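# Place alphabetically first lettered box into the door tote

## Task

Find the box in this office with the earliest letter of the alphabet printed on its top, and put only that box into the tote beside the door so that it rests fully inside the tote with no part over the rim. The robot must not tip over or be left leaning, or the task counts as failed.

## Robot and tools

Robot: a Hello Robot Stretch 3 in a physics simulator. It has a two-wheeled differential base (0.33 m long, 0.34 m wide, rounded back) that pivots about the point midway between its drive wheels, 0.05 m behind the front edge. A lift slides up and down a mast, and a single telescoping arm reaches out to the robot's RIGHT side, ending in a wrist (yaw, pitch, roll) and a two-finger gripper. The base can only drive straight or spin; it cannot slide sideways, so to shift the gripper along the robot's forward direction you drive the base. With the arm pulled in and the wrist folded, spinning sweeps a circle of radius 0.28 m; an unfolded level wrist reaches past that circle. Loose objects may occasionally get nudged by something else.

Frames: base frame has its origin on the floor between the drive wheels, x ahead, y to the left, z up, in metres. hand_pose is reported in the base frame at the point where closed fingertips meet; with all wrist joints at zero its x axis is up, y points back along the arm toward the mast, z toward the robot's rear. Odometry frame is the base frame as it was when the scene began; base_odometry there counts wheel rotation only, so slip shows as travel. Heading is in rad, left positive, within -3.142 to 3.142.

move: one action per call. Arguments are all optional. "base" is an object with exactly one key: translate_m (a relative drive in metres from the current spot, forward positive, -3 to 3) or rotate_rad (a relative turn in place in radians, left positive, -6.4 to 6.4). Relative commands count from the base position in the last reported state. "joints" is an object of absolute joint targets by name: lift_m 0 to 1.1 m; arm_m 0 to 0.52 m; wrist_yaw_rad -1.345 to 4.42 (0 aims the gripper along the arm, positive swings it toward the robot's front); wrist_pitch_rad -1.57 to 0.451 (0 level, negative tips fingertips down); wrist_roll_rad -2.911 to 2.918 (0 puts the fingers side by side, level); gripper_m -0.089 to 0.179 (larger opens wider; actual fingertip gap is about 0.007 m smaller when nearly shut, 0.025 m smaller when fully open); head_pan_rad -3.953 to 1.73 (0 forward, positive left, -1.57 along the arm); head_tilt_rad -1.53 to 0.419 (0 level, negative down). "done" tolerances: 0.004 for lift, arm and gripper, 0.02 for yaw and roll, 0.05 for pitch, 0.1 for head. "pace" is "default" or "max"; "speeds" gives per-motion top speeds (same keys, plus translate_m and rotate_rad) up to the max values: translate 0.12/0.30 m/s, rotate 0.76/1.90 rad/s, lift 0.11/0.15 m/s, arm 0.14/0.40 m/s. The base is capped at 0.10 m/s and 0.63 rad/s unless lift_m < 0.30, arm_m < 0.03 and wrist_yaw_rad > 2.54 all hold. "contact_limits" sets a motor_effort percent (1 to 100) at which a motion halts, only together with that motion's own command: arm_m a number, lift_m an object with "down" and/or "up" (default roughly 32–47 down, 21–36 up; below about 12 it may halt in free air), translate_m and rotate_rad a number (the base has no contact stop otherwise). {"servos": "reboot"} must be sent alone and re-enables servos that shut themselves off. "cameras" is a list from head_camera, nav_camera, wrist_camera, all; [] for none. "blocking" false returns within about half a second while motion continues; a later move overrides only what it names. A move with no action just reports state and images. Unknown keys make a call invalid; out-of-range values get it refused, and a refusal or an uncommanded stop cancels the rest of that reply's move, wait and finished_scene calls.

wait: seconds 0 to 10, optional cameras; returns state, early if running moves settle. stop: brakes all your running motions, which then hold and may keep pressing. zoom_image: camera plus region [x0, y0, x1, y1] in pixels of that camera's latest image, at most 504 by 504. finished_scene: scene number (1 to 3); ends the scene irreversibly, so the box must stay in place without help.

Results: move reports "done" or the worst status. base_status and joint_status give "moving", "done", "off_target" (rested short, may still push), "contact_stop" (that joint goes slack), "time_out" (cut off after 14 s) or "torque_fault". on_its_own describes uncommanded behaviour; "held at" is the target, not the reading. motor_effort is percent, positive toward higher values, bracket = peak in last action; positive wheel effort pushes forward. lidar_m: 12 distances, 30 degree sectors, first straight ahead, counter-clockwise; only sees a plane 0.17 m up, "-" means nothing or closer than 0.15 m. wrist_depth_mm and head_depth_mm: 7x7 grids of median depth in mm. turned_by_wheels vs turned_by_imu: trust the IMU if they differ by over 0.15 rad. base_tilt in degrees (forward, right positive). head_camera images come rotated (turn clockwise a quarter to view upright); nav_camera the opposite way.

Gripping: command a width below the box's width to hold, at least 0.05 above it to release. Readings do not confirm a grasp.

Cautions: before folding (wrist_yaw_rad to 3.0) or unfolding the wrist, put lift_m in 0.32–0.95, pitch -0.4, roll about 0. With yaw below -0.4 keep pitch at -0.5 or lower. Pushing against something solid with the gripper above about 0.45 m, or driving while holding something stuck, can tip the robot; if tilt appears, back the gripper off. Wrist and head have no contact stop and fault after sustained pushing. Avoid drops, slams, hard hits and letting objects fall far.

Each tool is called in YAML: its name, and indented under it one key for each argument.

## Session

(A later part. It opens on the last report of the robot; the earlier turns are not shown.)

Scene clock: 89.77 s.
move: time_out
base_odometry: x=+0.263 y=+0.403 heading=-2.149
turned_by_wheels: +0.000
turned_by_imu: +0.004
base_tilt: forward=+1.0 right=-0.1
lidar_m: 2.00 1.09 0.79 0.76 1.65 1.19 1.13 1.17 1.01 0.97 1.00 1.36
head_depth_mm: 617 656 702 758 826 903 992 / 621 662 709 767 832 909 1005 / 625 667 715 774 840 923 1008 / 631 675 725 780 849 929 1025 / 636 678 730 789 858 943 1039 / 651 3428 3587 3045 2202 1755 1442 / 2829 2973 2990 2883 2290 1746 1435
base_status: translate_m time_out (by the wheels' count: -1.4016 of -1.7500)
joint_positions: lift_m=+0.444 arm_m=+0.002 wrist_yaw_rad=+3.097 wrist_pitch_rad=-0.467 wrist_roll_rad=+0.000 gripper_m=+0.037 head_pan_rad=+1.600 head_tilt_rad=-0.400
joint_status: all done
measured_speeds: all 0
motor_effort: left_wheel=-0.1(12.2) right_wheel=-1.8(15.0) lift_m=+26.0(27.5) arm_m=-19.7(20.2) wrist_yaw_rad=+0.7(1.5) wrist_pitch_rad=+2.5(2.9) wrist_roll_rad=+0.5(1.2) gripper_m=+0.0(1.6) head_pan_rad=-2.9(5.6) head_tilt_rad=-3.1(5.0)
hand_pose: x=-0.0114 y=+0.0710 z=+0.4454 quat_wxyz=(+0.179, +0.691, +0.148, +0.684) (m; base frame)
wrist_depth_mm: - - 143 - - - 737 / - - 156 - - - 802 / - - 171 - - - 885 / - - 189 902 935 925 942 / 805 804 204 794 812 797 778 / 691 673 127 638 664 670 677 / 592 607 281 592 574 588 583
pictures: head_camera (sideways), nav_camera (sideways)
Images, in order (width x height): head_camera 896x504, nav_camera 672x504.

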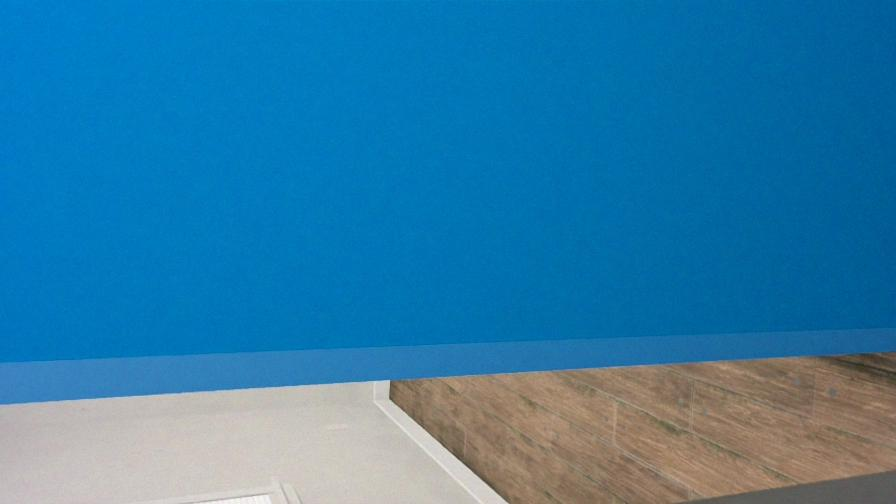

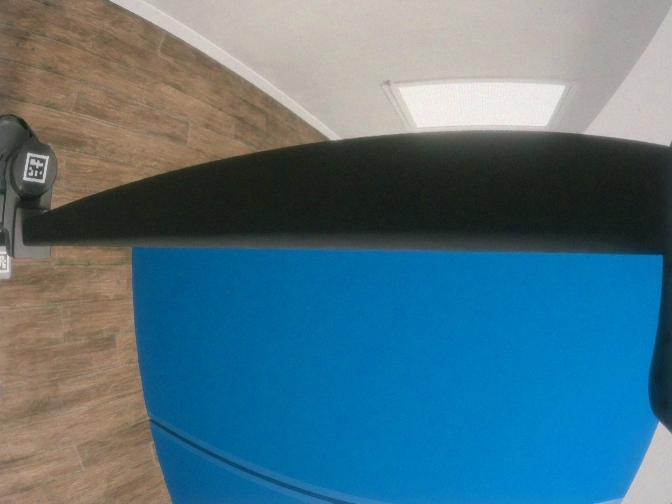

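move:
  base: {"translate_m":-0.4}
  joints: {"head_pan_rad":1.2,"head_tilt_rad":-0.4,"lift_m":0.27}
  pace: "max"
  cameras: ["nav_camera","head_camera"]

Scene clock: 95.50 s.
move: done
base_odometry: x=+0.482 y=+0.738 heading=-2.149
turned_by_wheels: +0.000
turned_by_imu: +0.002
base_tilt: forward=+1.0 right=-0.1
lidar_m: 2.41 1.09 0.79 0.79 1.08 0.75 0.73 0.76 1.01 0.98 1.01 1.37
head_depth_mm: 731 785 852 929 1026 1134 1277 / 703 756 819 893 974 1082 1213 / 682 733 787 854 932 1027 1142 / 663 711 761 825 901 988 1093 / 705 769 840 926 1043 1172 1338 / 3221 3454 3626 3190 2269 1757 1434 / 3156 3372 3626 3129 2249 1757 1437
base_status: done
joint_positions: lift_m=+0.270 arm_m=+0.002 wrist_yaw_rad=+3.097 wrist_pitch_rad=-0.469 wrist_roll_rad=+0.000 gripper_m=+0.037 head_pan_rad=+1.197 head_tilt_rad=-0.400
joint_status: all done
measured_speeds: all 0
motor_effort: left_wheel=-4.9(14.9) right_wheel=-0.5(9.5) lift_m=+24.9(24.9) arm_m=-19.6(19.8) wrist_yaw_rad=+0.9(1.2) wrist_pitch_rad=+2.9(3.2) wrist_roll_rad=+0.8(1.0) gripper_m=+0.4(1.2) head_pan_rad=+2.6(4.4) head_tilt_rad=-0.7(3.7)
hand_pose: x=-0.0114 y=+0.0708 z=+0.2715 quat_wxyz=(+0.180, +0.691, +0.149, +0.684) (m; base frame)
wrist_depth_mm: - - 147 - 737 - - / - - 159 - 797 - - / 842 833 173 869 854 822 829 / 675 695 189 688 690 673 690 / 563 562 205 559 567 557 556 / 480 289 127 271 460 475 475 / 249 254 243 250 263 408 411
pictures: head_camera (sideways), nav_camera (sideways)
Images, in order (width x height): head_camera 896x504, nav_camera 672x504.

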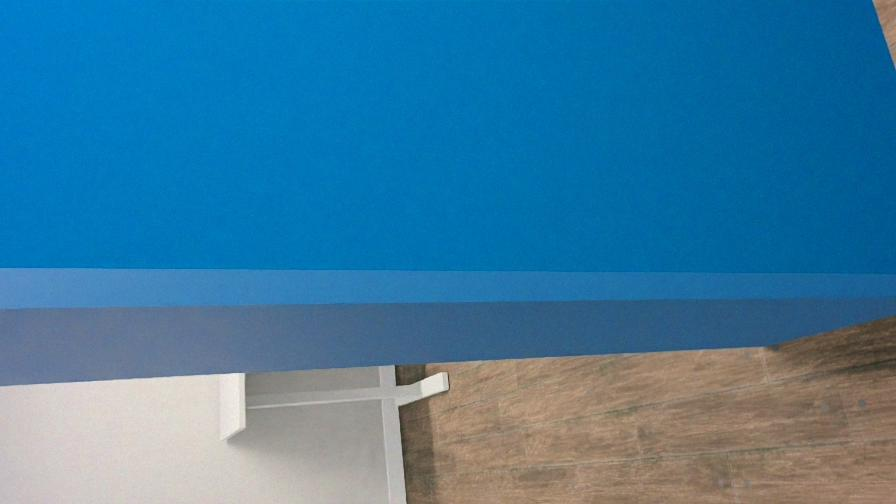

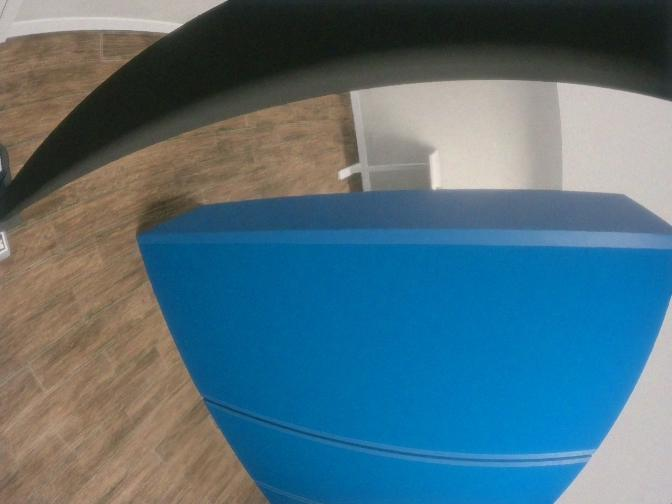

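move:
  base: {"rotate_rad":1.57}
  joints: {"head_pan_rad":-0.7,"head_tilt_rad":-0.4}
  pace: "max"
  cameras: ["nav_camera"]

move:
  base: {"translate_m":1.4}
  joints: {"head_pan_rad":-1.4,"head_tilt_rad":-0.4}
  pace: "max"
  cameras: ["nav_camera","head_camera"]

Scene clock: 101.13 s.
move: done
base_odometry: x=+0.482 y=+0.738 heading=-0.579
turned_by_wheels: +1.570
turned_by_imu: +1.565
base_tilt: forward=+0.9 right=-0.1
lidar_m: 0.79 1.09 0.75 0.73 0.76 1.02 0.98 1.01 1.35 2.41 1.10 0.79
head_depth_mm: 1034 1129 1253 1406 1585 1731 1444 / 949 1023 1121 1243 1382 1559 1445 / 869 942 1018 1109 1224 1366 1439 / 807 866 935 1011 1105 1213 1331 / 753 799 860 928 1003 1097 1202 / 707 750 795 853 922 996 1086 / 665 700 747 793 845 913 1002
base_status: done
joint_positions: lift_m=+0.270 arm_m=+0.002 wrist_yaw_rad=+3.097 wrist_pitch_rad=-0.469 wrist_roll_rad=+0.000 gripper_m=+0.037 head_pan_rad=-0.716 head_tilt_rad=-0.400
joint_status: all done
measured_speeds: translate_m=+0.000 rotate_rad=+0.000 lift_m=+0.000 arm_m=+0.000 wrist_yaw_rad=+0.000 wrist_pitch_rad=+0.000 wrist_roll_rad=+0.000 head_pan_rad=+0.024 head_tilt_rad=+0.000
motor_effort: left_wheel=-8.5(17.3) right_wheel=+9.6(16.6) lift_m=+26.1(30.8) arm_m=-20.0(20.7) wrist_yaw_rad=+0.9(1.4) wrist_pitch_rad=+2.7(3.2) wrist_roll_rad=+0.9(1.0) gripper_m=+0.4(1.0) head_pan_rad=+3.8(4.7) head_tilt_rad=-1.3(4.3)
hand_pose: x=-0.0114 y=+0.0708 z=+0.2715 quat_wxyz=(+0.180, +0.691, +0.149, +0.684) (m; base frame)
wrist_depth_mm: 653 - 142 - 699 - - / 705 - 155 - 758 - - / 781 - 171 847 829 844 856 / 687 682 190 688 673 691 675 / 535 562 205 560 559 566 565 / 481 290 128 270 454 475 477 / 249 255 243 248 260 412 410
pictures: nav_camera (sideways)
Images, in order (width x height): nav_camera 672x504.

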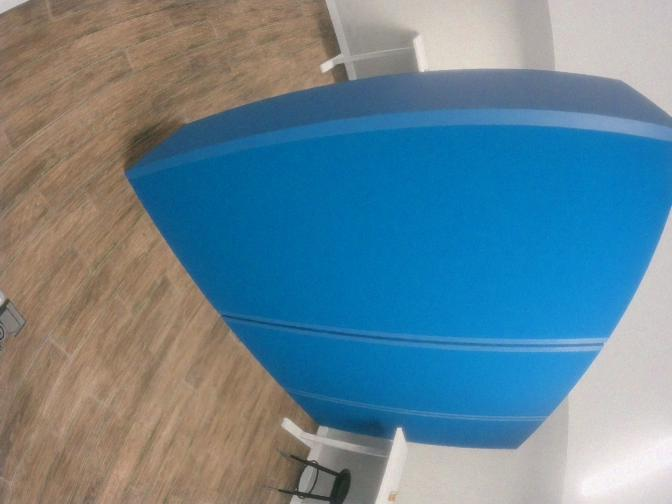

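Scene clock: 107.87 s.
move: done
base_odometry: x=+1.653 y=-0.029 heading=-0.579
turned_by_wheels: +0.001
turned_by_imu: -1.751
base_tilt: forward=+0.7 right=-0.2
lidar_m: - - 0.15 0.19 1.59 0.98 0.88 0.88 1.04 1.83 1.83 2.21
head_depth_mm: 1533 1642 1770 1943 2053 1661 1417 / 1546 1647 1801 1920 2035 1715 1411 / 1560 1684 1789 1947 2095 1697 1406 / 1544 1677 1814 1963 2115 1720 1407 / 1563 1695 1823 1999 2114 1708 1398 / 1594 1719 1832 2024 2125 1708 1399 / 1613 1740 1859 2038 2143 1695 1401
base_status: done
joint_positions: lift_m=+0.270 arm_m=+0.002 wrist_yaw_rad=+3.097 wrist_pitch_rad=-0.470 wrist_roll_rad=+0.003 gripper_m=+0.037 head_pan_rad=-1.365 head_tilt_rad=-0.431
joint_status: all done
measured_speeds: all 0
on_its_own: left_wheel is at rest, and its effort (+40.7) is outside its rest range (-21 to +21)
motor_effort: left_wheel=+40.7(69.6) right_wheel=+9.6(55.7) lift_m=+30.5(30.8) arm_m=-17.0(20.3) wrist_yaw_rad=+0.2(37.1) wrist_pitch_rad=+2.8(4.0) wrist_roll_rad=-0.2(1.1) gripper_m=-0.7(1.4) head_pan_rad=-34.7(65.1) head_tilt_rad=+32.1(48.9)
hand_pose: x=-0.0116 y=+0.0707 z=+0.2713 quat_wxyz=(+0.180, +0.692, +0.149, +0.683) (m; base frame)
wrist_depth_mm: - - 146 - 202 131 107 / - - 159 - 210 137 102 / 880 826 172 804 219 142 107 / 688 683 190 628 228 145 114 / 554 559 206 525 200 156 108 / 475 289 127 270 195 151 110 / 249 254 242 249 244 148 108
pictures: head_camera (sideways), nav_camera (sideways)
Images, in order (width x height): head_camera 896x504, nav_camera 672x504.

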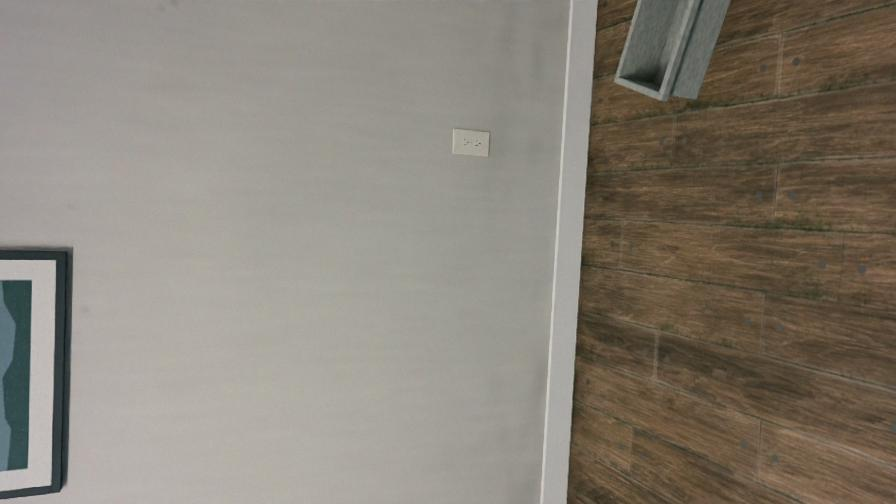

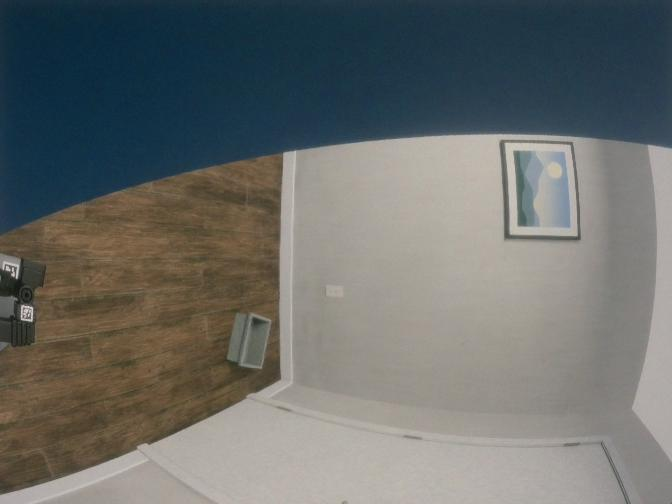

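move:
  joints: {"head_pan_rad":0.8,"head_tilt_rad":-0.6}
  cameras: ["nav_camera"]

move:
  joints: {"head_pan_rad":-0.3,"head_tilt_rad":-0.5}
  cameras: ["nav_camera"]

Scene clock: 116.73 s.
move: done
base_odometry: x=+1.653 y=-0.029 heading=-0.579
turned_by_wheels: -0.001
turned_by_imu: +0.002
base_tilt: forward=+1.1 right=-0.4
lidar_m: - - 0.15 0.19 1.59 0.98 0.88 0.88 1.04 1.82 1.83 2.20
head_depth_mm: - - - - - - - / - - - - - - - / - - - - - - - / - - - - - - - / - - - - - - - / - - - - - - - / - - - - - - -
base_status: not commanded
joint_positions: lift_m=+0.270 arm_m=+0.002 wrist_yaw_rad=+3.097 wrist_pitch_rad=-0.470 wrist_roll_rad=+0.003 gripper_m=+0.037 head_pan_rad=+0.816 head_tilt_rad=-0.604
joint_status: all done
measured_speeds: translate_m=+0.000 rotate_rad=+0.000 lift_m=+0.000 arm_m=+0.000 wrist_yaw_rad=+0.000 wrist_pitch_rad=+0.000 wrist_roll_rad=+0.000 head_pan_rad=-0.024 head_tilt_rad=+0.000
motor_effort: left_wheel=+7.9(31.1) right_wheel=+3.6(8.8) lift_m=+20.9(22.9) arm_m=+16.7(16.7) wrist_yaw_rad=+0.4(0.8) wrist_pitch_rad=+2.9(3.3) wrist_roll_rad=-0.1(0.4) gripper_m=-0.3(1.7) head_pan_rad=-4.4(50.4) head_tilt_rad=+2.2(27.3)
hand_pose: x=-0.0116 y=+0.0707 z=+0.2713 quat_wxyz=(+0.180, +0.692, +0.149, +0.683) (m; base frame)
wrist_depth_mm: - - 146 - 203 131 107 / - - 158 - 206 136 101 / 906 840 172 772 217 141 107 / 687 682 189 632 228 144 114 / 567 570 206 523 200 156 108 / 481 291 128 269 195 151 109 / 249 255 242 248 243 148 107
pictures: nav_camera (sideways)
Images, in order (width x height): nav_camera 672x504.

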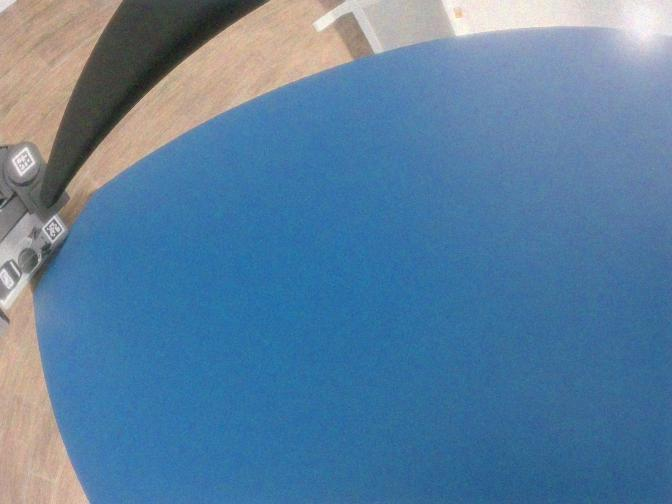

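Scene clock: 117.83 s.
move: done
base_odometry: x=+1.653 y=-0.029 heading=-0.579
turned_by_wheels: +0.000
turned_by_imu: +0.000
base_tilt: forward=+0.9 right=-0.1
lidar_m: - - 0.15 0.19 1.59 0.98 0.88 0.88 1.04 1.82 1.83 2.21
head_depth_mm: - - - - - - - / - - - - - - - / - - - - - - - / - - - - - - - / - - - - - - - / - - - - - - - / - - - - - - -
base_status: not commanded
joint_positions: lift_m=+0.270 arm_m=+0.002 wrist_yaw_rad=+3.097 wrist_pitch_rad=-0.470 wrist_roll_rad=+0.003 gripper_m=+0.037 head_pan_rad=-0.319 head_tilt_rad=-0.501
joint_status: all done
measured_speeds: all 0
motor_effort: left_wheel=+7.8(8.1) right_wheel=+3.9(4.3) lift_m=+21.1(21.1) arm_m=+21.0(21.0) wrist_yaw_rad=+0.4(0.7) wrist_pitch_rad=+2.5(3.2) wrist_roll_rad=-0.2(0.4) gripper_m=+1.1(1.1) head_pan_rad=-1.4(5.3) head_tilt_rad=+2.5(5.7)
hand_pose: x=-0.0116 y=+0.0707 z=+0.2713 quat_wxyz=(+0.180, +0.692, +0.149, +0.683) (m; base frame)
wrist_depth_mm: - - 146 - 202 131 106 / - - 158 - 206 136 101 / 882 846 172 806 218 141 107 / 680 692 189 632 227 145 114 / 562 556 205 532 201 156 108 / 475 290 128 270 193 151 109 / 249 256 243 249 243 148 108
pictures: nav_camera (sideways)
Images, in order (width x height): nav_camera 672x504.

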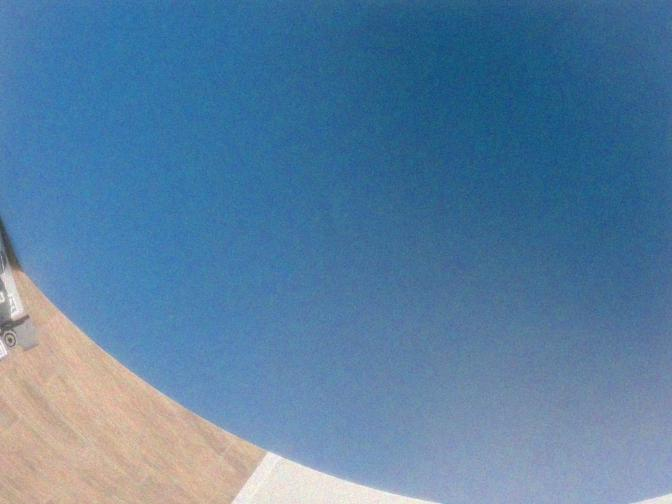

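move:
  base: {"translate_m":-0.4}
  joints: {"head_pan_rad":0.8,"head_tilt_rad":-0.4}
  contact_limits: {"translate_m":40}
  cameras: ["nav_camera"]

Scene clock: 126.90 s.
move: done
base_odometry: x=+1.318 y=+0.190 heading=-0.580
turned_by_wheels: +0.000
turned_by_imu: +0.002
base_tilt: forward=+1.1 right=-0.3
lidar_m: 0.47 0.47 3.06 2.48 0.89 0.55 0.49 0.49 0.59 1.07 1.91 2.29
head_depth_mm: 390 412 434 459 491 524 565 / 416 439 466 497 532 572 616 / 3383 3559 2958 543 584 627 683 / 3599 3810 - 3259 2285 1755 1439 / 3544 3834 - 3244 2290 1779 1425 / 3246 3502 3654 3122 2311 1762 1429 / 3001 3137 3330 3196 2246 1754 1435
base_status: done
joint_positions: lift_m=+0.270 arm_m=+0.002 wrist_yaw_rad=+3.097 wrist_pitch_rad=-0.470 wrist_roll_rad=+0.003 gripper_m=+0.037 head_pan_rad=+0.801 head_tilt_rad=-0.398
joint_status: all done
measured_speeds: all 0
motor_effort: left_wheel=-10.0(13.9) right_wheel=+0.7(9.6) lift_m=+21.6(21.8) arm_m=+17.7(21.6) wrist_yaw_rad=+0.6(0.8) wrist_pitch_rad=+2.8(3.3) wrist_roll_rad=-0.3(0.6) gripper_m=+0.2(1.5) head_pan_rad=-4.1(5.1) head_tilt_rad=+0.4(5.1)
contact_limits: translate_m 40 (maximum 100)
hand_pose: x=-0.0116 y=+0.0707 z=+0.2713 quat_wxyz=(+0.180, +0.692, +0.149, +0.683) (m; base frame)
wrist_depth_mm: - - 146 - - - - / - - 159 - - - - / - 832 172 891 897 878 789 / 661 682 189 686 694 679 483 / 567 561 205 559 562 555 489 / 475 290 127 271 454 477 471 / 249 255 242 249 260 408 407
pictures: nav_camera (sideways)
Images, in order (width x height): nav_camera 672x504.

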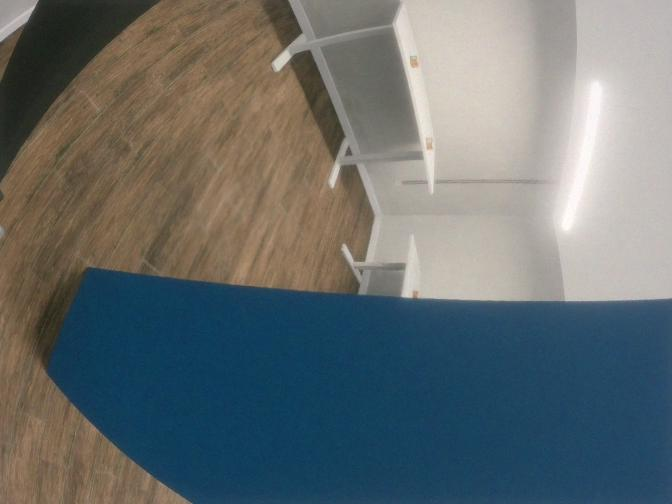

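move:
  base: {"rotate_rad":1.7}
  joints: {"head_pan_rad":-0.5,"head_tilt_rad":-0.4}
  cameras: ["nav_camera"]

Scene clock: 135.80 s.
move: done
base_odometry: x=+1.318 y=+0.190 heading=+1.120
turned_by_wheels: +1.699
turned_by_imu: +1.695
base_tilt: forward=+0.9 right=+0.0
lidar_m: 2.48 0.76 0.52 0.49 0.50 0.64 1.41 1.94 0.50 0.47 0.48 3.04
head_depth_mm: 3331 3680 - 3303 2309 1787 1459 / 3211 3376 3741 3311 2300 1800 1436 / 3012 3215 3463 3137 2303 1747 1444 / 2884 3040 3275 3282 2283 1761 1439 / 2729 2826 3112 3170 2298 1763 1444 / 2567 2698 2941 3056 2277 1762 1436 / 2466 2626 2718 2932 2269 1742 1434
base_status: done
joint_positions: lift_m=+0.270 arm_m=+0.002 wrist_yaw_rad=+3.097 wrist_pitch_rad=-0.470 wrist_roll_rad=+0.003 gripper_m=+0.037 head_pan_rad=-0.504 head_tilt_rad=-0.400
joint_status: all done
measured_speeds: all 0
motor_effort: left_wheel=-9.9(15.2) right_wheel=+10.3(14.3) lift_m=+22.2(22.4) arm_m=-3.0(16.0) wrist_yaw_rad=+0.3(0.7) wrist_pitch_rad=+3.0(3.5) wrist_roll_rad=-0.1(0.5) gripper_m=-0.2(1.2) head_pan_rad=+2.8(5.1) head_tilt_rad=-0.8(5.3)
hand_pose: x=-0.0116 y=+0.0707 z=+0.2713 quat_wxyz=(+0.180, +0.692, +0.149, +0.683) (m; base frame)
wrist_depth_mm: - - 143 - - - - / - - 156 - - - - / - - 172 - - - - / - - 189 - 641 654 649 / 559 562 205 567 562 564 564 / 482 291 127 272 466 469 472 / 248 254 243 248 262 406 410
pictures: nav_camera (sideways)
Images, in order (width x height): nav_camera 672x504.

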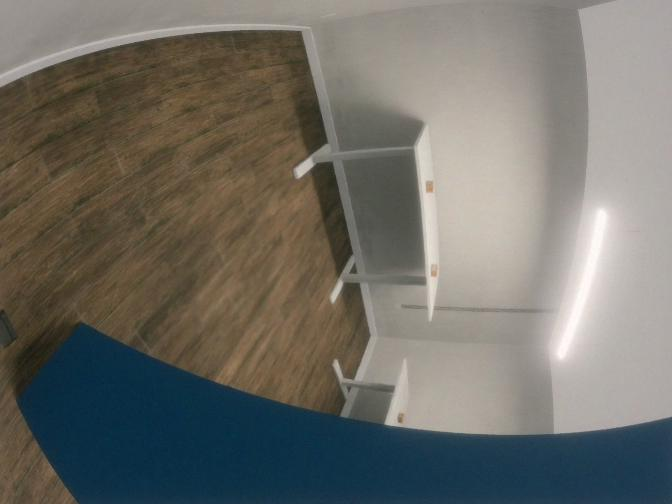

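move:
  base: {"translate_m":1.1}
  joints: {"head_pan_rad":-0.4,"head_tilt_rad":-0.3}
  contact_limits: {"translate_m":40}
  pace: "max"
  cameras: ["nav_camera","head_camera"]

move:
  joints: {"head_pan_rad":-1.4,"head_tilt_rad":-0.3}
  pace: "max"
  cameras: ["nav_camera","head_camera"]

Scene clock: 144.33 s.
move: done
base_odometry: x=+1.798 y=+1.180 heading=+1.120
turned_by_wheels: +0.000
turned_by_imu: -0.001
base_tilt: forward=+1.1 right=-0.1
lidar_m: 1.76 0.91 0.62 0.58 0.59 0.76 1.73 0.89 1.49 2.40 2.22 1.42
head_depth_mm: 1906 2017 2133 1619 2508 2013 1595 / 1834 1934 2039 1595 2349 2002 1578 / 1747 1841 1943 1409 2245 1989 1571 / 1679 1774 1856 1401 2098 1863 1540 / 1601 1684 1757 1869 2018 1959 1569 / 1555 1623 1707 1805 1923 1971 1572 / 1496 1562 1650 1743 1836 1898 1558
base_status: done
joint_positions: lift_m=+0.270 arm_m=+0.002 wrist_yaw_rad=+3.097 wrist_pitch_rad=-0.470 wrist_roll_rad=+0.003 gripper_m=+0.037 head_pan_rad=-0.397 head_tilt_rad=-0.299
joint_status: all done
measured_speeds: all 0
motor_effort: left_wheel=+6.1(15.7) right_wheel=+1.1(15.5) lift_m=+22.8(23.0) arm_m=-19.1(20.6) wrist_yaw_rad=+0.4(1.0) wrist_pitch_rad=+2.7(3.4) wrist_roll_rad=-0.3(0.5) gripper_m=+0.8(1.2) head_pan_rad=-2.6(5.2) head_tilt_rad=+3.2(5.3)
contact_limits: translate_m 40 (maximum 100)
hand_pose: x=-0.0116 y=+0.0707 z=+0.2713 quat_wxyz=(+0.180, +0.692, +0.149, +0.683) (m; base frame)
wrist_depth_mm: - - 143 - - - - / - - 156 - - - - / - - 171 - - - - / 642 667 190 653 680 704 678 / 564 571 204 564 571 557 559 / 474 290 128 270 461 474 477 / 250 254 242 247 260 410 408
pictures: head_camera (sideways), nav_camera (sideways)
Images, in order (width x height): head_camera 896x504, nav_camera 672x504.

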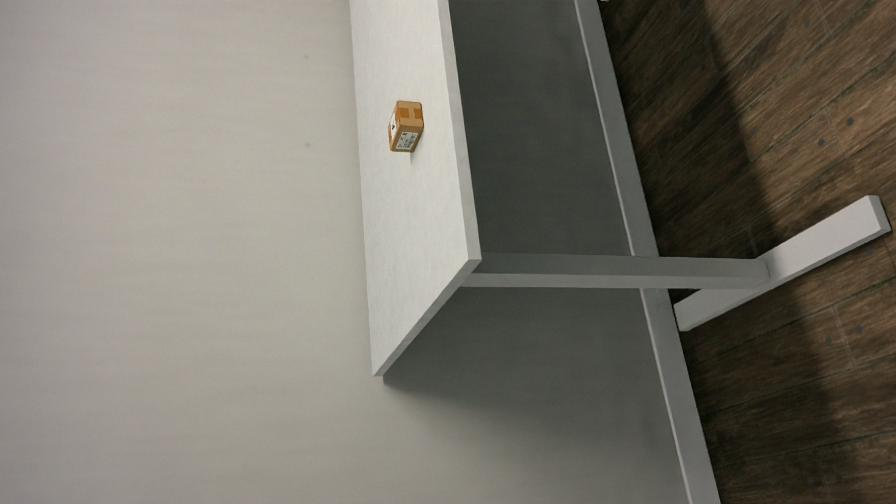

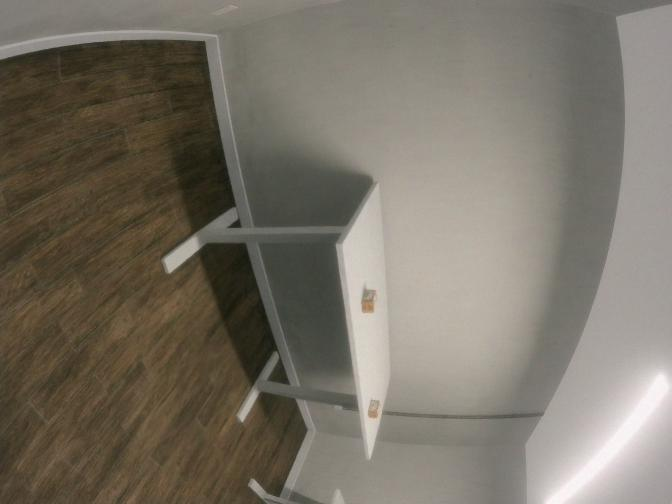

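Scene clock: 145.27 s.
move: done
base_odometry: x=+1.798 y=+1.180 heading=+1.120
turned_by_wheels: +0.000
turned_by_imu: +0.000
base_tilt: forward=+0.9 right=-0.2
lidar_m: 1.77 0.91 0.62 0.58 0.59 0.76 1.73 0.89 1.49 2.40 2.22 1.43
head_depth_mm: 2700 2824 3002 3168 2759 2014 1602 / 2762 2921 3041 3245 2705 1994 1585 / 2753 2942 3049 3265 2725 2011 1577 / 2813 2959 3095 3282 2700 1979 1578 / 2860 3002 3130 3351 2656 1959 1565 / 2891 3023 3184 3420 2677 1974 1568 / 2912 3031 3304 3438 2686 1958 1568
base_status: not commanded
joint_positions: lift_m=+0.270 arm_m=+0.002 wrist_yaw_rad=+3.097 wrist_pitch_rad=-0.470 wrist_roll_rad=+0.003 gripper_m=+0.037 head_pan_rad=-1.423 head_tilt_rad=-0.299
joint_status: all done
measured_speeds: all 0
motor_effort: left_wheel=+6.1(6.3) right_wheel=+1.0(1.5) lift_m=+23.1(23.1) arm_m=-18.7(19.3) wrist_yaw_rad=+0.3(0.8) wrist_pitch_rad=+3.0(3.3) wrist_roll_rad=-0.2(0.4) gripper_m=-0.8(1.3) head_pan_rad=+0.1(4.3) head_tilt_rad=+2.8(6.2)
contact_limits: translate_m 40 (maximum 100)
hand_pose: x=-0.0116 y=+0.0707 z=+0.2713 quat_wxyz=(+0.180, +0.692, +0.149, +0.683) (m; base frame)
wrist_depth_mm: - - 142 - - - - / - - 156 - - - - / - - 171 - - - - / 635 651 189 660 701 684 682 / 574 564 205 555 561 558 555 / 473 291 128 270 465 480 475 / 249 256 242 250 259 408 410
pictures: head_camera (sideways), nav_camera (sideways)
Images, in order (width x height): head_camera 896x504, nav_camera 672x504.

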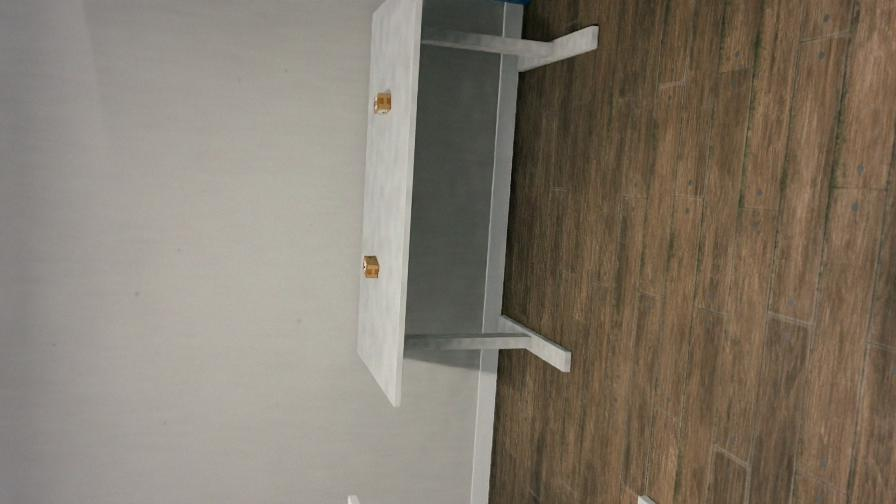

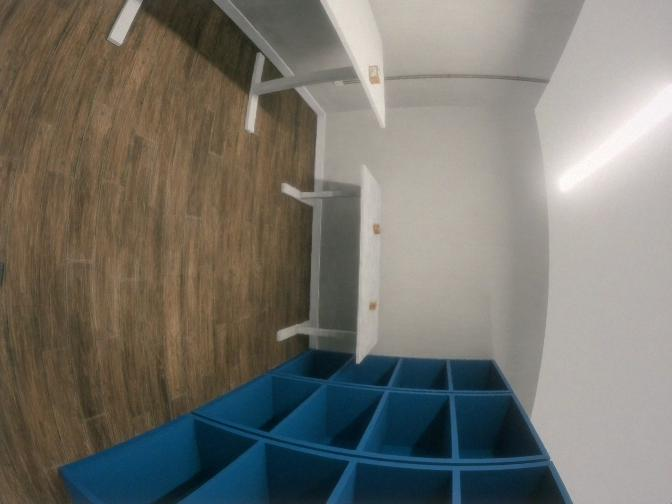

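zoom_image:
  camera: "head_camera"
  region: [350, 80, 410, 130]

zoom_image:
  camera: "head_camera"
  region: [350, 240, 410, 290]

move:
  base: {"translate_m":0.65}
  joints: {"head_pan_rad":-0.6,"head_tilt_rad":-0.45}
  contact_limits: {"translate_m":40}
  pace: "max"
  cameras: ["head_camera"]

Scaled by 8.400 from the camera's 896x504 image, which has a finer 1280x720 frame.

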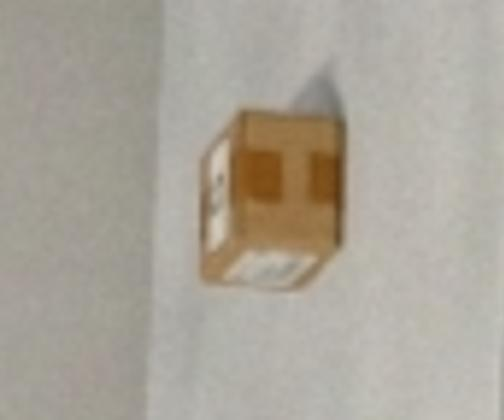

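Scaled by 8.400 from the camera's 896x504 image, which has a finer 1280x720 frame.

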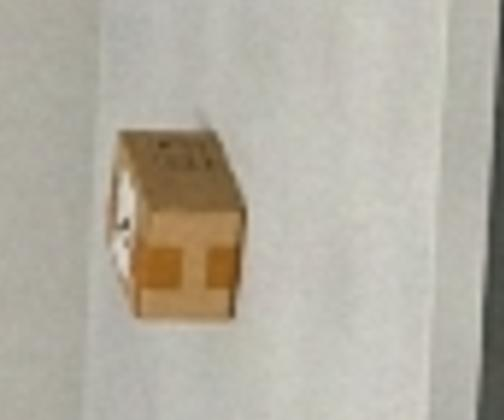

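Scene clock: 153.70 s.
move: done
base_odometry: x=+2.081 y=+1.765 heading=+1.120
turned_by_wheels: +0.000
turned_by_imu: +0.000
base_tilt: forward=+1.1 right=+0.0
lidar_m: 1.12 0.99 0.68 0.64 0.65 0.83 1.88 1.49 1.89 3.10 1.75 0.84
head_depth_mm: 1437 1588 1273 799 657 1680 1397 / 1341 1472 1274 795 602 1680 1382 / 1255 1353 1264 793 653 1682 1391 / 1163 1264 1257 789 996 1131 1260 / 1097 1171 1215 934 1526 1620 1378 / 1027 1099 1145 1283 1396 1522 1381 / 973 1039 1113 1203 1302 1416 1376
base_status: done
joint_positions: lift_m=+0.270 arm_m=+0.002 wrist_yaw_rad=+3.097 wrist_pitch_rad=-0.470 wrist_roll_rad=+0.003 gripper_m=+0.037 head_pan_rad=-0.597 head_tilt_rad=-0.450
joint_status: all done
measured_speeds: all 0
motor_effort: left_wheel=+4.7(14.9) right_wheel=-1.2(17.3) lift_m=+23.4(23.8) arm_m=-16.6(18.0) wrist_yaw_rad=+0.2(0.8) wrist_pitch_rad=+2.7(3.5) wrist_roll_rad=-0.2(0.4) gripper_m=+0.1(1.2) head_pan_rad=-2.9(4.2) head_tilt_rad=-1.6(4.5)
contact_limits: translate_m 40 (maximum 100)
hand_pose: x=-0.0116 y=+0.0707 z=+0.2713 quat_wxyz=(+0.180, +0.692, +0.149, +0.683) (m; base frame)
wrist_depth_mm: - - 143 - - - - / - - 155 - - - - / - - 170 - - - 795 / 657 660 190 693 688 687 666 / 563 564 205 561 564 553 562 / 478 289 128 273 460 478 473 / 250 255 242 250 260 409 411
pictures: head_camera (sideways)
Images, in order (width x height): head_camera 896x504.

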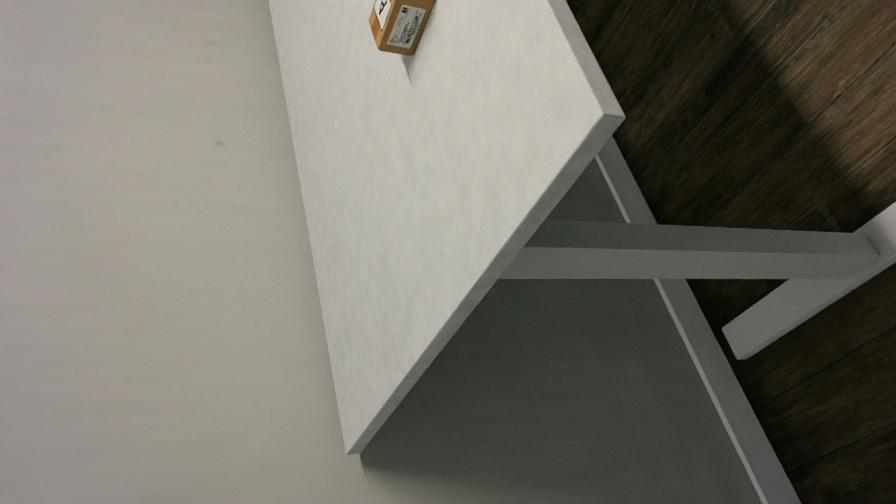

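move:
  joints: {"head_pan_rad":-1.2,"head_tilt_rad":-0.4}
  pace: "max"
  cameras: ["head_camera"]

Scene clock: 157.17 s.
move: done
base_odometry: x=+2.081 y=+1.765 heading=+1.120
turned_by_wheels: +0.000
turned_by_imu: +0.001
base_tilt: forward=+1.1 right=-0.2
lidar_m: 1.12 0.99 0.68 0.64 0.65 0.83 1.88 1.48 1.89 3.12 1.76 0.84
head_depth_mm: 2649 2790 2870 3051 2291 1761 1432 / 2688 2935 3060 3173 2272 1775 1427 / 2764 2937 3047 3241 2274 1754 1435 / 2771 3013 1434 2831 2150 1758 1433 / 2344 2492 1479 924 2163 1741 1430 / 1938 2024 1470 859 2011 1763 1426 / 1655 1722 1459 852 632 1741 1417
base_status: not commanded
joint_positions: lift_m=+0.270 arm_m=+0.002 wrist_yaw_rad=+3.097 wrist_pitch_rad=-0.470 wrist_roll_rad=+0.003 gripper_m=+0.037 head_pan_rad=-1.216 head_tilt_rad=-0.406
joint_status: all done
measured_speeds: all 0
motor_effort: left_wheel=+4.6(4.8) right_wheel=-0.9(1.3) lift_m=+23.9(24.1) arm_m=-15.5(16.2) wrist_yaw_rad=+0.9(0.9) wrist_pitch_rad=+2.7(3.1) wrist_roll_rad=-0.2(0.5) gripper_m=+0.2(1.3) head_pan_rad=-0.7(5.2) head_tilt_rad=+3.6(6.7)
contact_limits: translate_m 40 (maximum 100)
hand_pose: x=-0.0116 y=+0.0707 z=+0.2713 quat_wxyz=(+0.180, +0.692, +0.149, +0.683) (m; base frame)
wrist_depth_mm: - - 143 - - - - / - - 155 - - - - / - - 171 - - - 790 / 656 659 189 677 686 696 686 / 573 559 205 566 562 555 557 / 483 290 128 272 455 472 473 / 249 255 242 248 261 410 412
pictures: head_camera (sideways)
Images, in order (width x height): head_camera 896x504.

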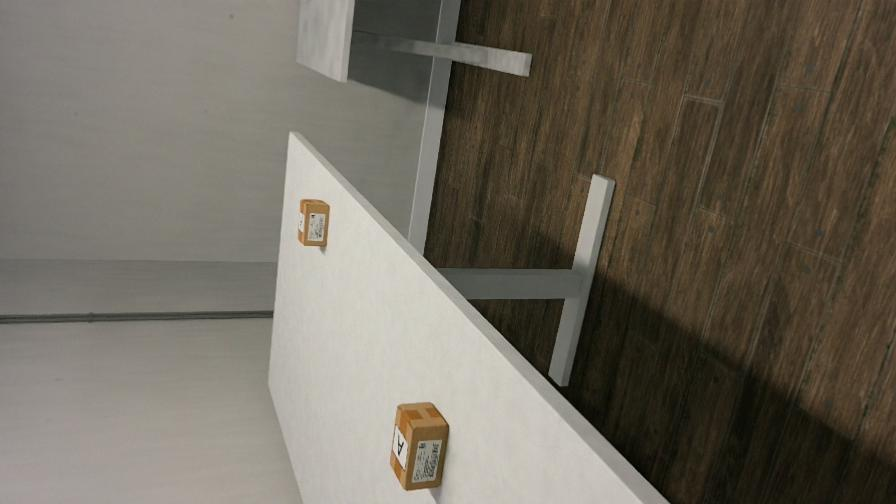

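zoom_image:
  camera: "head_camera"
  region: [370, 390, 470, 500]

zoom_image:
  camera: "head_camera"
  region: [285, 190, 345, 255]

Scaled by 4.582 from the camera's 896x504 image, which has a finer 1280x720 frame.

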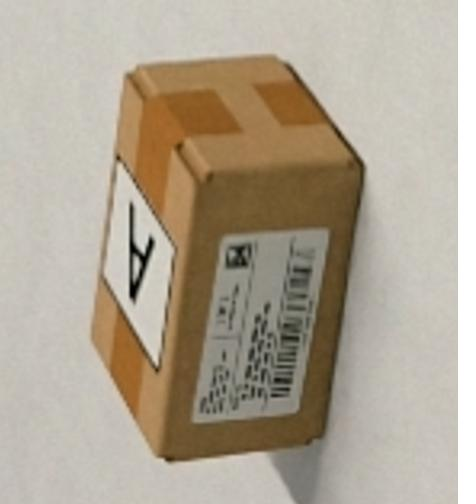

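Scaled by 7.754 from the camera's 896x504 image, which has a finer 1280x720 frame.

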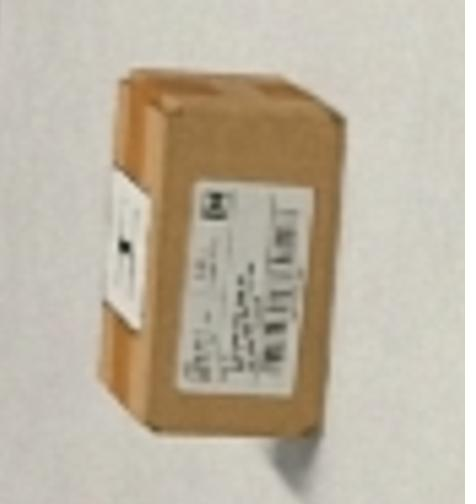

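move:
  base: {"translate_m":-0.27}

move:
  base: {"rotate_rad":1.62}
  joints: {"head_pan_rad":-2.2,"head_tilt_rad":-0.45}
  cameras: ["head_camera","nav_camera"]

Scene clock: 178.57 s.
move: done
base_odometry: x=+1.963 y=+1.522 heading=+1.120
turned_by_wheels: +0.000
turned_by_imu: +0.002
base_tilt: forward=+1.1 right=+0.0
lidar_m: 1.39 0.96 0.66 0.61 0.62 0.81 1.82 1.23 1.71 2.71 1.99 1.07
head_depth_mm: 2615 2827 2901 3125 2327 1784 1450 / 2698 2894 2975 3128 2277 1786 1453 / 2798 2964 3211 3238 2290 1748 1453 / 2961 3117 3313 3189 2244 1775 1438 / 2794 2964 1705 2872 2221 1761 1422 / 2350 2448 1497 2665 2267 1753 1433 / 2017 2088 1504 2180 2212 1751 1435
base_status: done
joint_positions: lift_m=+0.270 arm_m=+0.002 wrist_yaw_rad=+3.097 wrist_pitch_rad=-0.470 wrist_roll_rad=+0.003 gripper_m=+0.037 head_pan_rad=-1.200 head_tilt_rad=-0.400
joint_status: not commanded
measured_speeds: all 0
motor_effort: left_wheel=-5.0(16.0) right_wheel=-5.4(10.0) lift_m=+24.4(24.7) arm_m=-13.6(15.1) wrist_yaw_rad=+0.3(1.0) wrist_pitch_rad=+3.0(3.4) wrist_roll_rad=-0.2(0.5) gripper_m=+0.1(1.4) head_pan_rad=+2.9(4.6) head_tilt_rad=+3.4(4.8)
hand_pose: x=-0.0116 y=+0.0707 z=+0.2713 quat_wxyz=(+0.180, +0.692, +0.149, +0.683) (m; base frame)
wrist_depth_mm: - - 142 - - - - / - - 156 - - - - / - - 171 - - - - / 663 656 191 684 681 681 668 / 566 565 205 562 554 558 558 / 470 290 128 271 461 471 469 / 248 255 242 250 260 412 409
pictures: none

Scene clock: 181.97 s.
move: done
base_odometry: x=+1.963 y=+1.522 heading=+2.740
turned_by_wheels: +1.619
turned_by_imu: +1.614
base_tilt: forward=+0.8 right=+0.0
lidar_m: 0.61 0.63 0.82 2.00 1.28 1.70 2.71 1.99 1.08 1.39 0.92 0.64
head_depth_mm: 1807 1983 1293 2531 2153 1694 1404 / 1680 1821 1285 2252 2134 1683 1391 / 1554 1703 1278 948 2142 1682 1382 / 1477 1574 1277 886 2009 1679 1351 / 1369 1477 1257 1159 1338 1501 1381 / 1291 1377 1253 1605 1744 1680 1381 / 1221 1294 1358 1501 1628 1670 1386
base_status: done
joint_positions: lift_m=+0.270 arm_m=+0.002 wrist_yaw_rad=+3.097 wrist_pitch_rad=-0.470 wrist_roll_rad=+0.003 gripper_m=+0.037 head_pan_rad=-2.203 head_tilt_rad=-0.449
joint_status: all done
measured_speeds: all 0
motor_effort: left_wheel=-10.7(14.5) right_wheel=+10.5(14.9) lift_m=+24.5(25.1) arm_m=-20.5(20.6) wrist_yaw_rad=+0.8(1.0) wrist_pitch_rad=+2.8(3.3) wrist_roll_rad=-0.3(0.5) gripper_m=+0.2(1.5) head_pan_rad=+3.2(5.0) head_tilt_rad=-2.3(5.0)
hand_pose: x=-0.0116 y=+0.0707 z=+0.2713 quat_wxyz=(+0.180, +0.692, +0.149, +0.683) (m; base frame)
wrist_depth_mm: - - 146 - - - - / - - 159 - - - - / 865 828 172 855 859 873 - / 676 697 191 682 685 682 651 / 562 567 204 555 569 565 552 / 472 292 128 270 459 470 471 / 249 256 242 249 261 413 407
pictures: head_camera (sideways), nav_camera (sideways)
Images, in order (width x height): head_camera 896x504, nav_camera 672x504.

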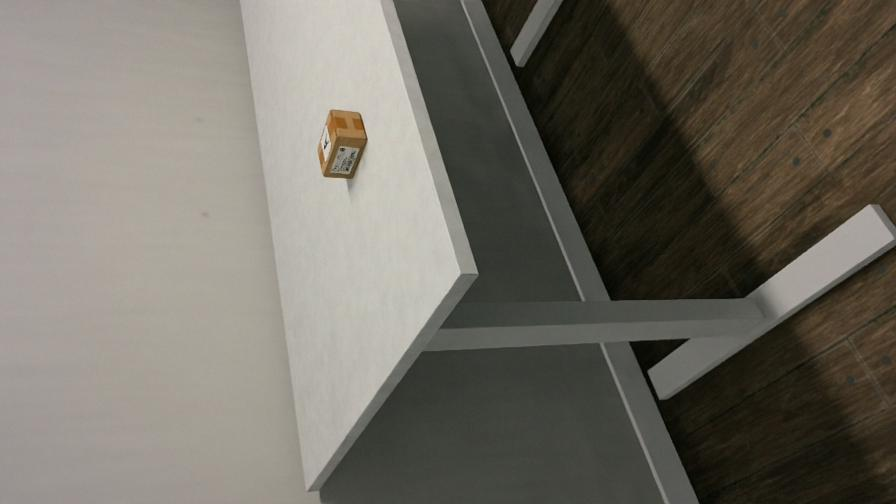

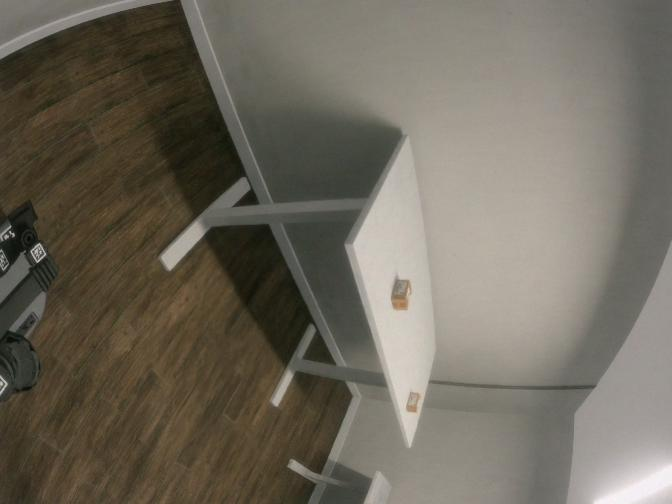

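move:
  base: {"translate_m":-0.75}
  joints: {"head_pan_rad":-1.6,"head_tilt_rad":-0.45}
  pace: "max"
  contact_limits: {"translate_m":40}
  cameras: ["head_camera"]

Scene clock: 191.90 s.
move: done
base_odometry: x=+2.653 y=+1.229 heading=+2.739
turned_by_wheels: +0.000
turned_by_imu: +0.002
base_tilt: forward=+1.0 right=-0.2
lidar_m: 1.36 1.39 1.20 1.20 1.63 1.82 1.97 2.14 1.41 0.99 1.00 1.43
head_depth_mm: 1218 1318 1285 797 1715 1688 1395 / 1209 1311 1276 793 1703 1678 1397 / 1208 1311 1268 795 1718 1671 1383 / 1215 1306 1258 786 1707 1676 1383 / 1214 1297 1242 785 1710 1669 1381 / 1215 1302 1240 779 1184 1580 1355 / 1206 1305 1387 781 1698 1673 1392
base_status: done
joint_positions: lift_m=+0.270 arm_m=+0.002 wrist_yaw_rad=+3.097 wrist_pitch_rad=-0.470 wrist_roll_rad=+0.003 gripper_m=+0.037 head_pan_rad=-1.598 head_tilt_rad=-0.450
joint_status: all done
measured_speeds: all 0
motor_effort: left_wheel=-11.3(20.5) right_wheel=+3.7(6.2) lift_m=+25.4(25.5) arm_m=-18.0(19.6) wrist_yaw_rad=+0.1(0.8) wrist_pitch_rad=+3.2(3.4) wrist_roll_rad=-0.3(0.5) gripper_m=-0.1(1.2) head_pan_rad=-3.8(5.0) head_tilt_rad=-0.8(3.5)
contact_limits: translate_m 40 (maximum 100)
hand_pose: x=-0.0116 y=+0.0707 z=+0.2713 quat_wxyz=(+0.180, +0.692, +0.149, +0.683) (m; base frame)
wrist_depth_mm: - - 146 - - - - / - - 158 - - - - / 887 834 172 873 870 873 880 / 680 690 190 686 681 679 687 / 560 565 205 565 561 559 560 / 473 289 128 272 459 474 474 / 247 255 242 249 260 412 411
pictures: head_camera (sideways)
Images, in order (width x height): head_camera 896x504.

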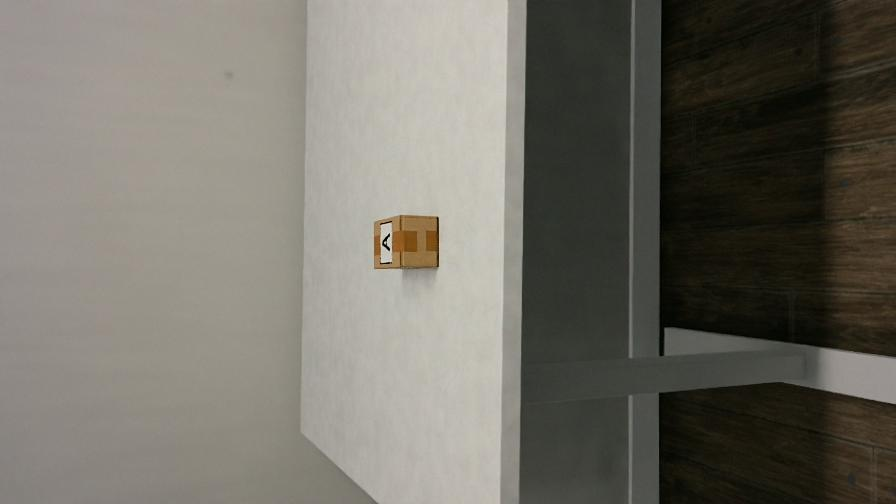

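move:
  joints: {"lift_m":0.9,"wrist_pitch_rad":-0.4}
  pace: "max"

move:
  joints: {"wrist_yaw_rad":0,"wrist_roll_rad":0}

move:
  joints: {"lift_m":1.02,"wrist_pitch_rad":-0.3,"gripper_m":0.179}
  cameras: ["wrist_camera","head_camera"]

Scene clock: 202.70 s.
move: done
base_odometry: x=+2.653 y=+1.229 heading=+2.739
turned_by_wheels: +0.000
turned_by_imu: +0.001
base_tilt: forward=+0.8 right=-0.2
lidar_m: 1.35 1.39 1.20 1.19 1.63 1.82 1.99 2.15 1.41 0.99 1.00 1.43
head_depth_mm: 1223 1310 1277 800 1720 1688 1464 / 1208 1306 1271 796 1709 1695 1426 / 1214 1310 1267 794 1710 1687 1381 / 1211 1298 1254 791 1727 1676 1393 / 1207 1306 1241 783 1700 1680 1370 / 1210 1301 1237 783 1192 1563 1355 / 1206 1304 1387 782 1702 1665 1376
base_status: not commanded
joint_positions: lift_m=+0.900 arm_m=+0.002 wrist_yaw_rad=+3.097 wrist_pitch_rad=-0.419 wrist_roll_rad=+0.003 gripper_m=+0.037 head_pan_rad=-1.600 head_tilt_rad=-0.450
joint_status: all done
measured_speeds: all 0
motor_effort: left_wheel=-11.4(11.5) right_wheel=+3.8(4.4) lift_m=+29.2(33.2) arm_m=-15.9(17.6) wrist_yaw_rad=+0.4(0.9) wrist_pitch_rad=+3.3(6.6) wrist_roll_rad=-0.3(0.5) gripper_m=-0.9(1.5) head_pan_rad=-2.8(4.8) head_tilt_rad=+0.0(1.7)
contact_limits: translate_m 40 (maximum 100)
hand_pose: x=-0.0113 y=+0.0774 z=+0.9125 quat_wxyz=(+0.163, +0.695, +0.132, +0.687) (m; base frame)
wrist_depth_mm: - 986 144 - - - - / - - 156 - - - - / - - 167 - - - - / - - 183 - - - - / - - 198 - - - - / - - 127 - - - - / - - 247 - - - -
pictures: none

Scene clock: 205.27 s.
move: done
base_odometry: x=+2.653 y=+1.229 heading=+2.739
turned_by_wheels: +0.000
turned_by_imu: +0.000
base_tilt: forward=+0.9 right=-0.1
lidar_m: 1.35 1.39 1.20 1.19 1.64 1.82 1.98 2.15 1.40 0.99 1.00 1.43
head_depth_mm: 1222 1320 1277 794 1701 1688 1474 / 1216 1317 1274 795 1709 1696 1438 / 1216 1313 1265 792 1693 1712 - / 1223 1309 1262 792 1712 1671 1318 / 1216 1313 1252 787 1697 1675 1377 / 1212 1307 1239 784 1195 1571 1350 / 1205 1301 1376 778 1686 1662 1372
base_status: not commanded
joint_positions: lift_m=+0.900 arm_m=+0.002 wrist_yaw_rad=+0.003 wrist_pitch_rad=-0.419 wrist_roll_rad=+0.003 gripper_m=+0.037 head_pan_rad=-1.600 head_tilt_rad=-0.450
joint_status: all done
measured_speeds: all 0
motor_effort: left_wheel=-11.4(11.7) right_wheel=+3.7(4.4) lift_m=+28.6(29.7) arm_m=-14.9(16.3) wrist_yaw_rad=-2.3(6.2) wrist_pitch_rad=+3.1(3.7) wrist_roll_rad=-0.3(2.6) gripper_m=-0.1(1.2) head_pan_rad=-3.2(4.4) head_tilt_rad=+1.4(1.9)
contact_limits: translate_m 40 (maximum 100)
hand_pose: x=-0.0207 y=-0.3710 z=+0.9125 quat_wxyz=(+0.691, +0.148, -0.692, -0.146) (m; base frame)
wrist_depth_mm: - - - 476 - - - / 370 372 374 403 408 413 417 / - - - - - - - / - - - - - - - / - - - - - - - / - - 127 - - - - / - - - - - - -
pictures: none

Scene clock: 207.23 s.
move: done
base_odometry: x=+2.653 y=+1.229 heading=+2.739
turned_by_wheels: +0.000
turned_by_imu: +0.000
base_tilt: forward=+1.1 right=-0.2
lidar_m: 1.36 1.39 1.20 1.20 1.63 1.82 1.99 2.15 1.41 0.99 1.00 1.43
head_depth_mm: 1221 1306 1277 845 - - - / 1215 1319 1280 843 - - - / 1211 1299 1268 838 - - - / 1213 1304 1263 792 1711 - 1383 / 1212 1303 1249 787 1647 1626 1385 / 1215 1309 1235 783 1179 1578 1359 / 1209 1312 1375 782 1682 1669 1376
base_status: not commanded
joint_positions: lift_m=+1.020 arm_m=+0.002 wrist_yaw_rad=+0.003 wrist_pitch_rad=-0.320 wrist_roll_rad=+0.003 gripper_m=+0.179 head_pan_rad=-1.600 head_tilt_rad=-0.450
joint_status: all done
measured_speeds: all 0
motor_effort: left_wheel=-11.3(11.6) right_wheel=+3.8(4.1) lift_m=+30.4(32.6) arm_m=-14.2(15.4) wrist_yaw_rad=-2.2(2.5) wrist_pitch_rad=+3.5(7.8) wrist_roll_rad=-0.3(0.5) gripper_m=-0.3(89.9) head_pan_rad=-2.7(4.5) head_tilt_rad=+1.2(2.1)
contact_limits: translate_m 40 (maximum 100)
hand_pose: x=-0.0208 y=-0.3824 z=+1.0552 quat_wxyz=(+0.697, +0.114, -0.699, -0.112) (m; base frame)
wrist_depth_mm: - - - - - - - / - - - - - - - / - - - 544 - - - / - - - - - - - / - - - - - - - / 125 - - - - 137 118 / - - - - - - 109
pictures: head_camera (sideways), wrist_camera
Images, in order (width x height): head_camera 896x504, wrist_camera 644x364.

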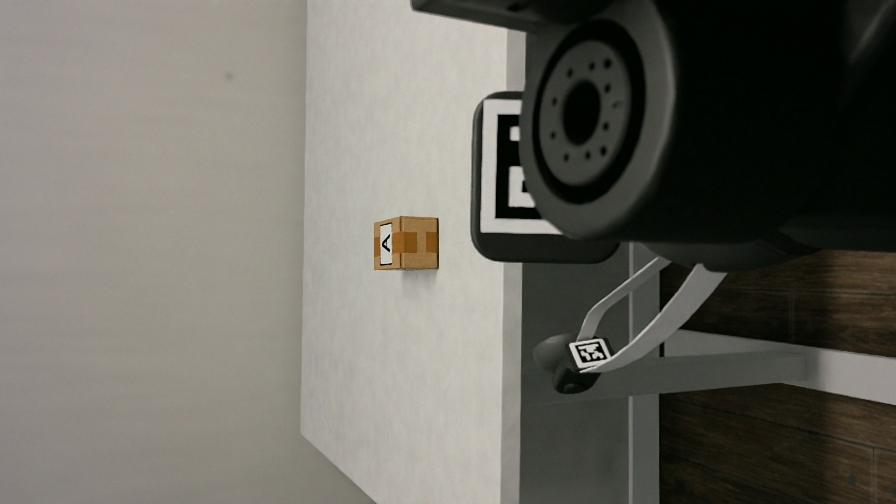

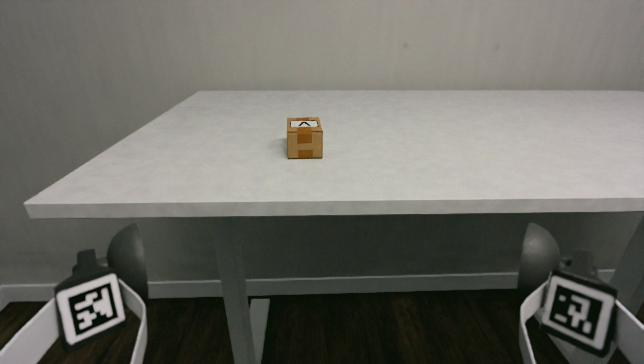

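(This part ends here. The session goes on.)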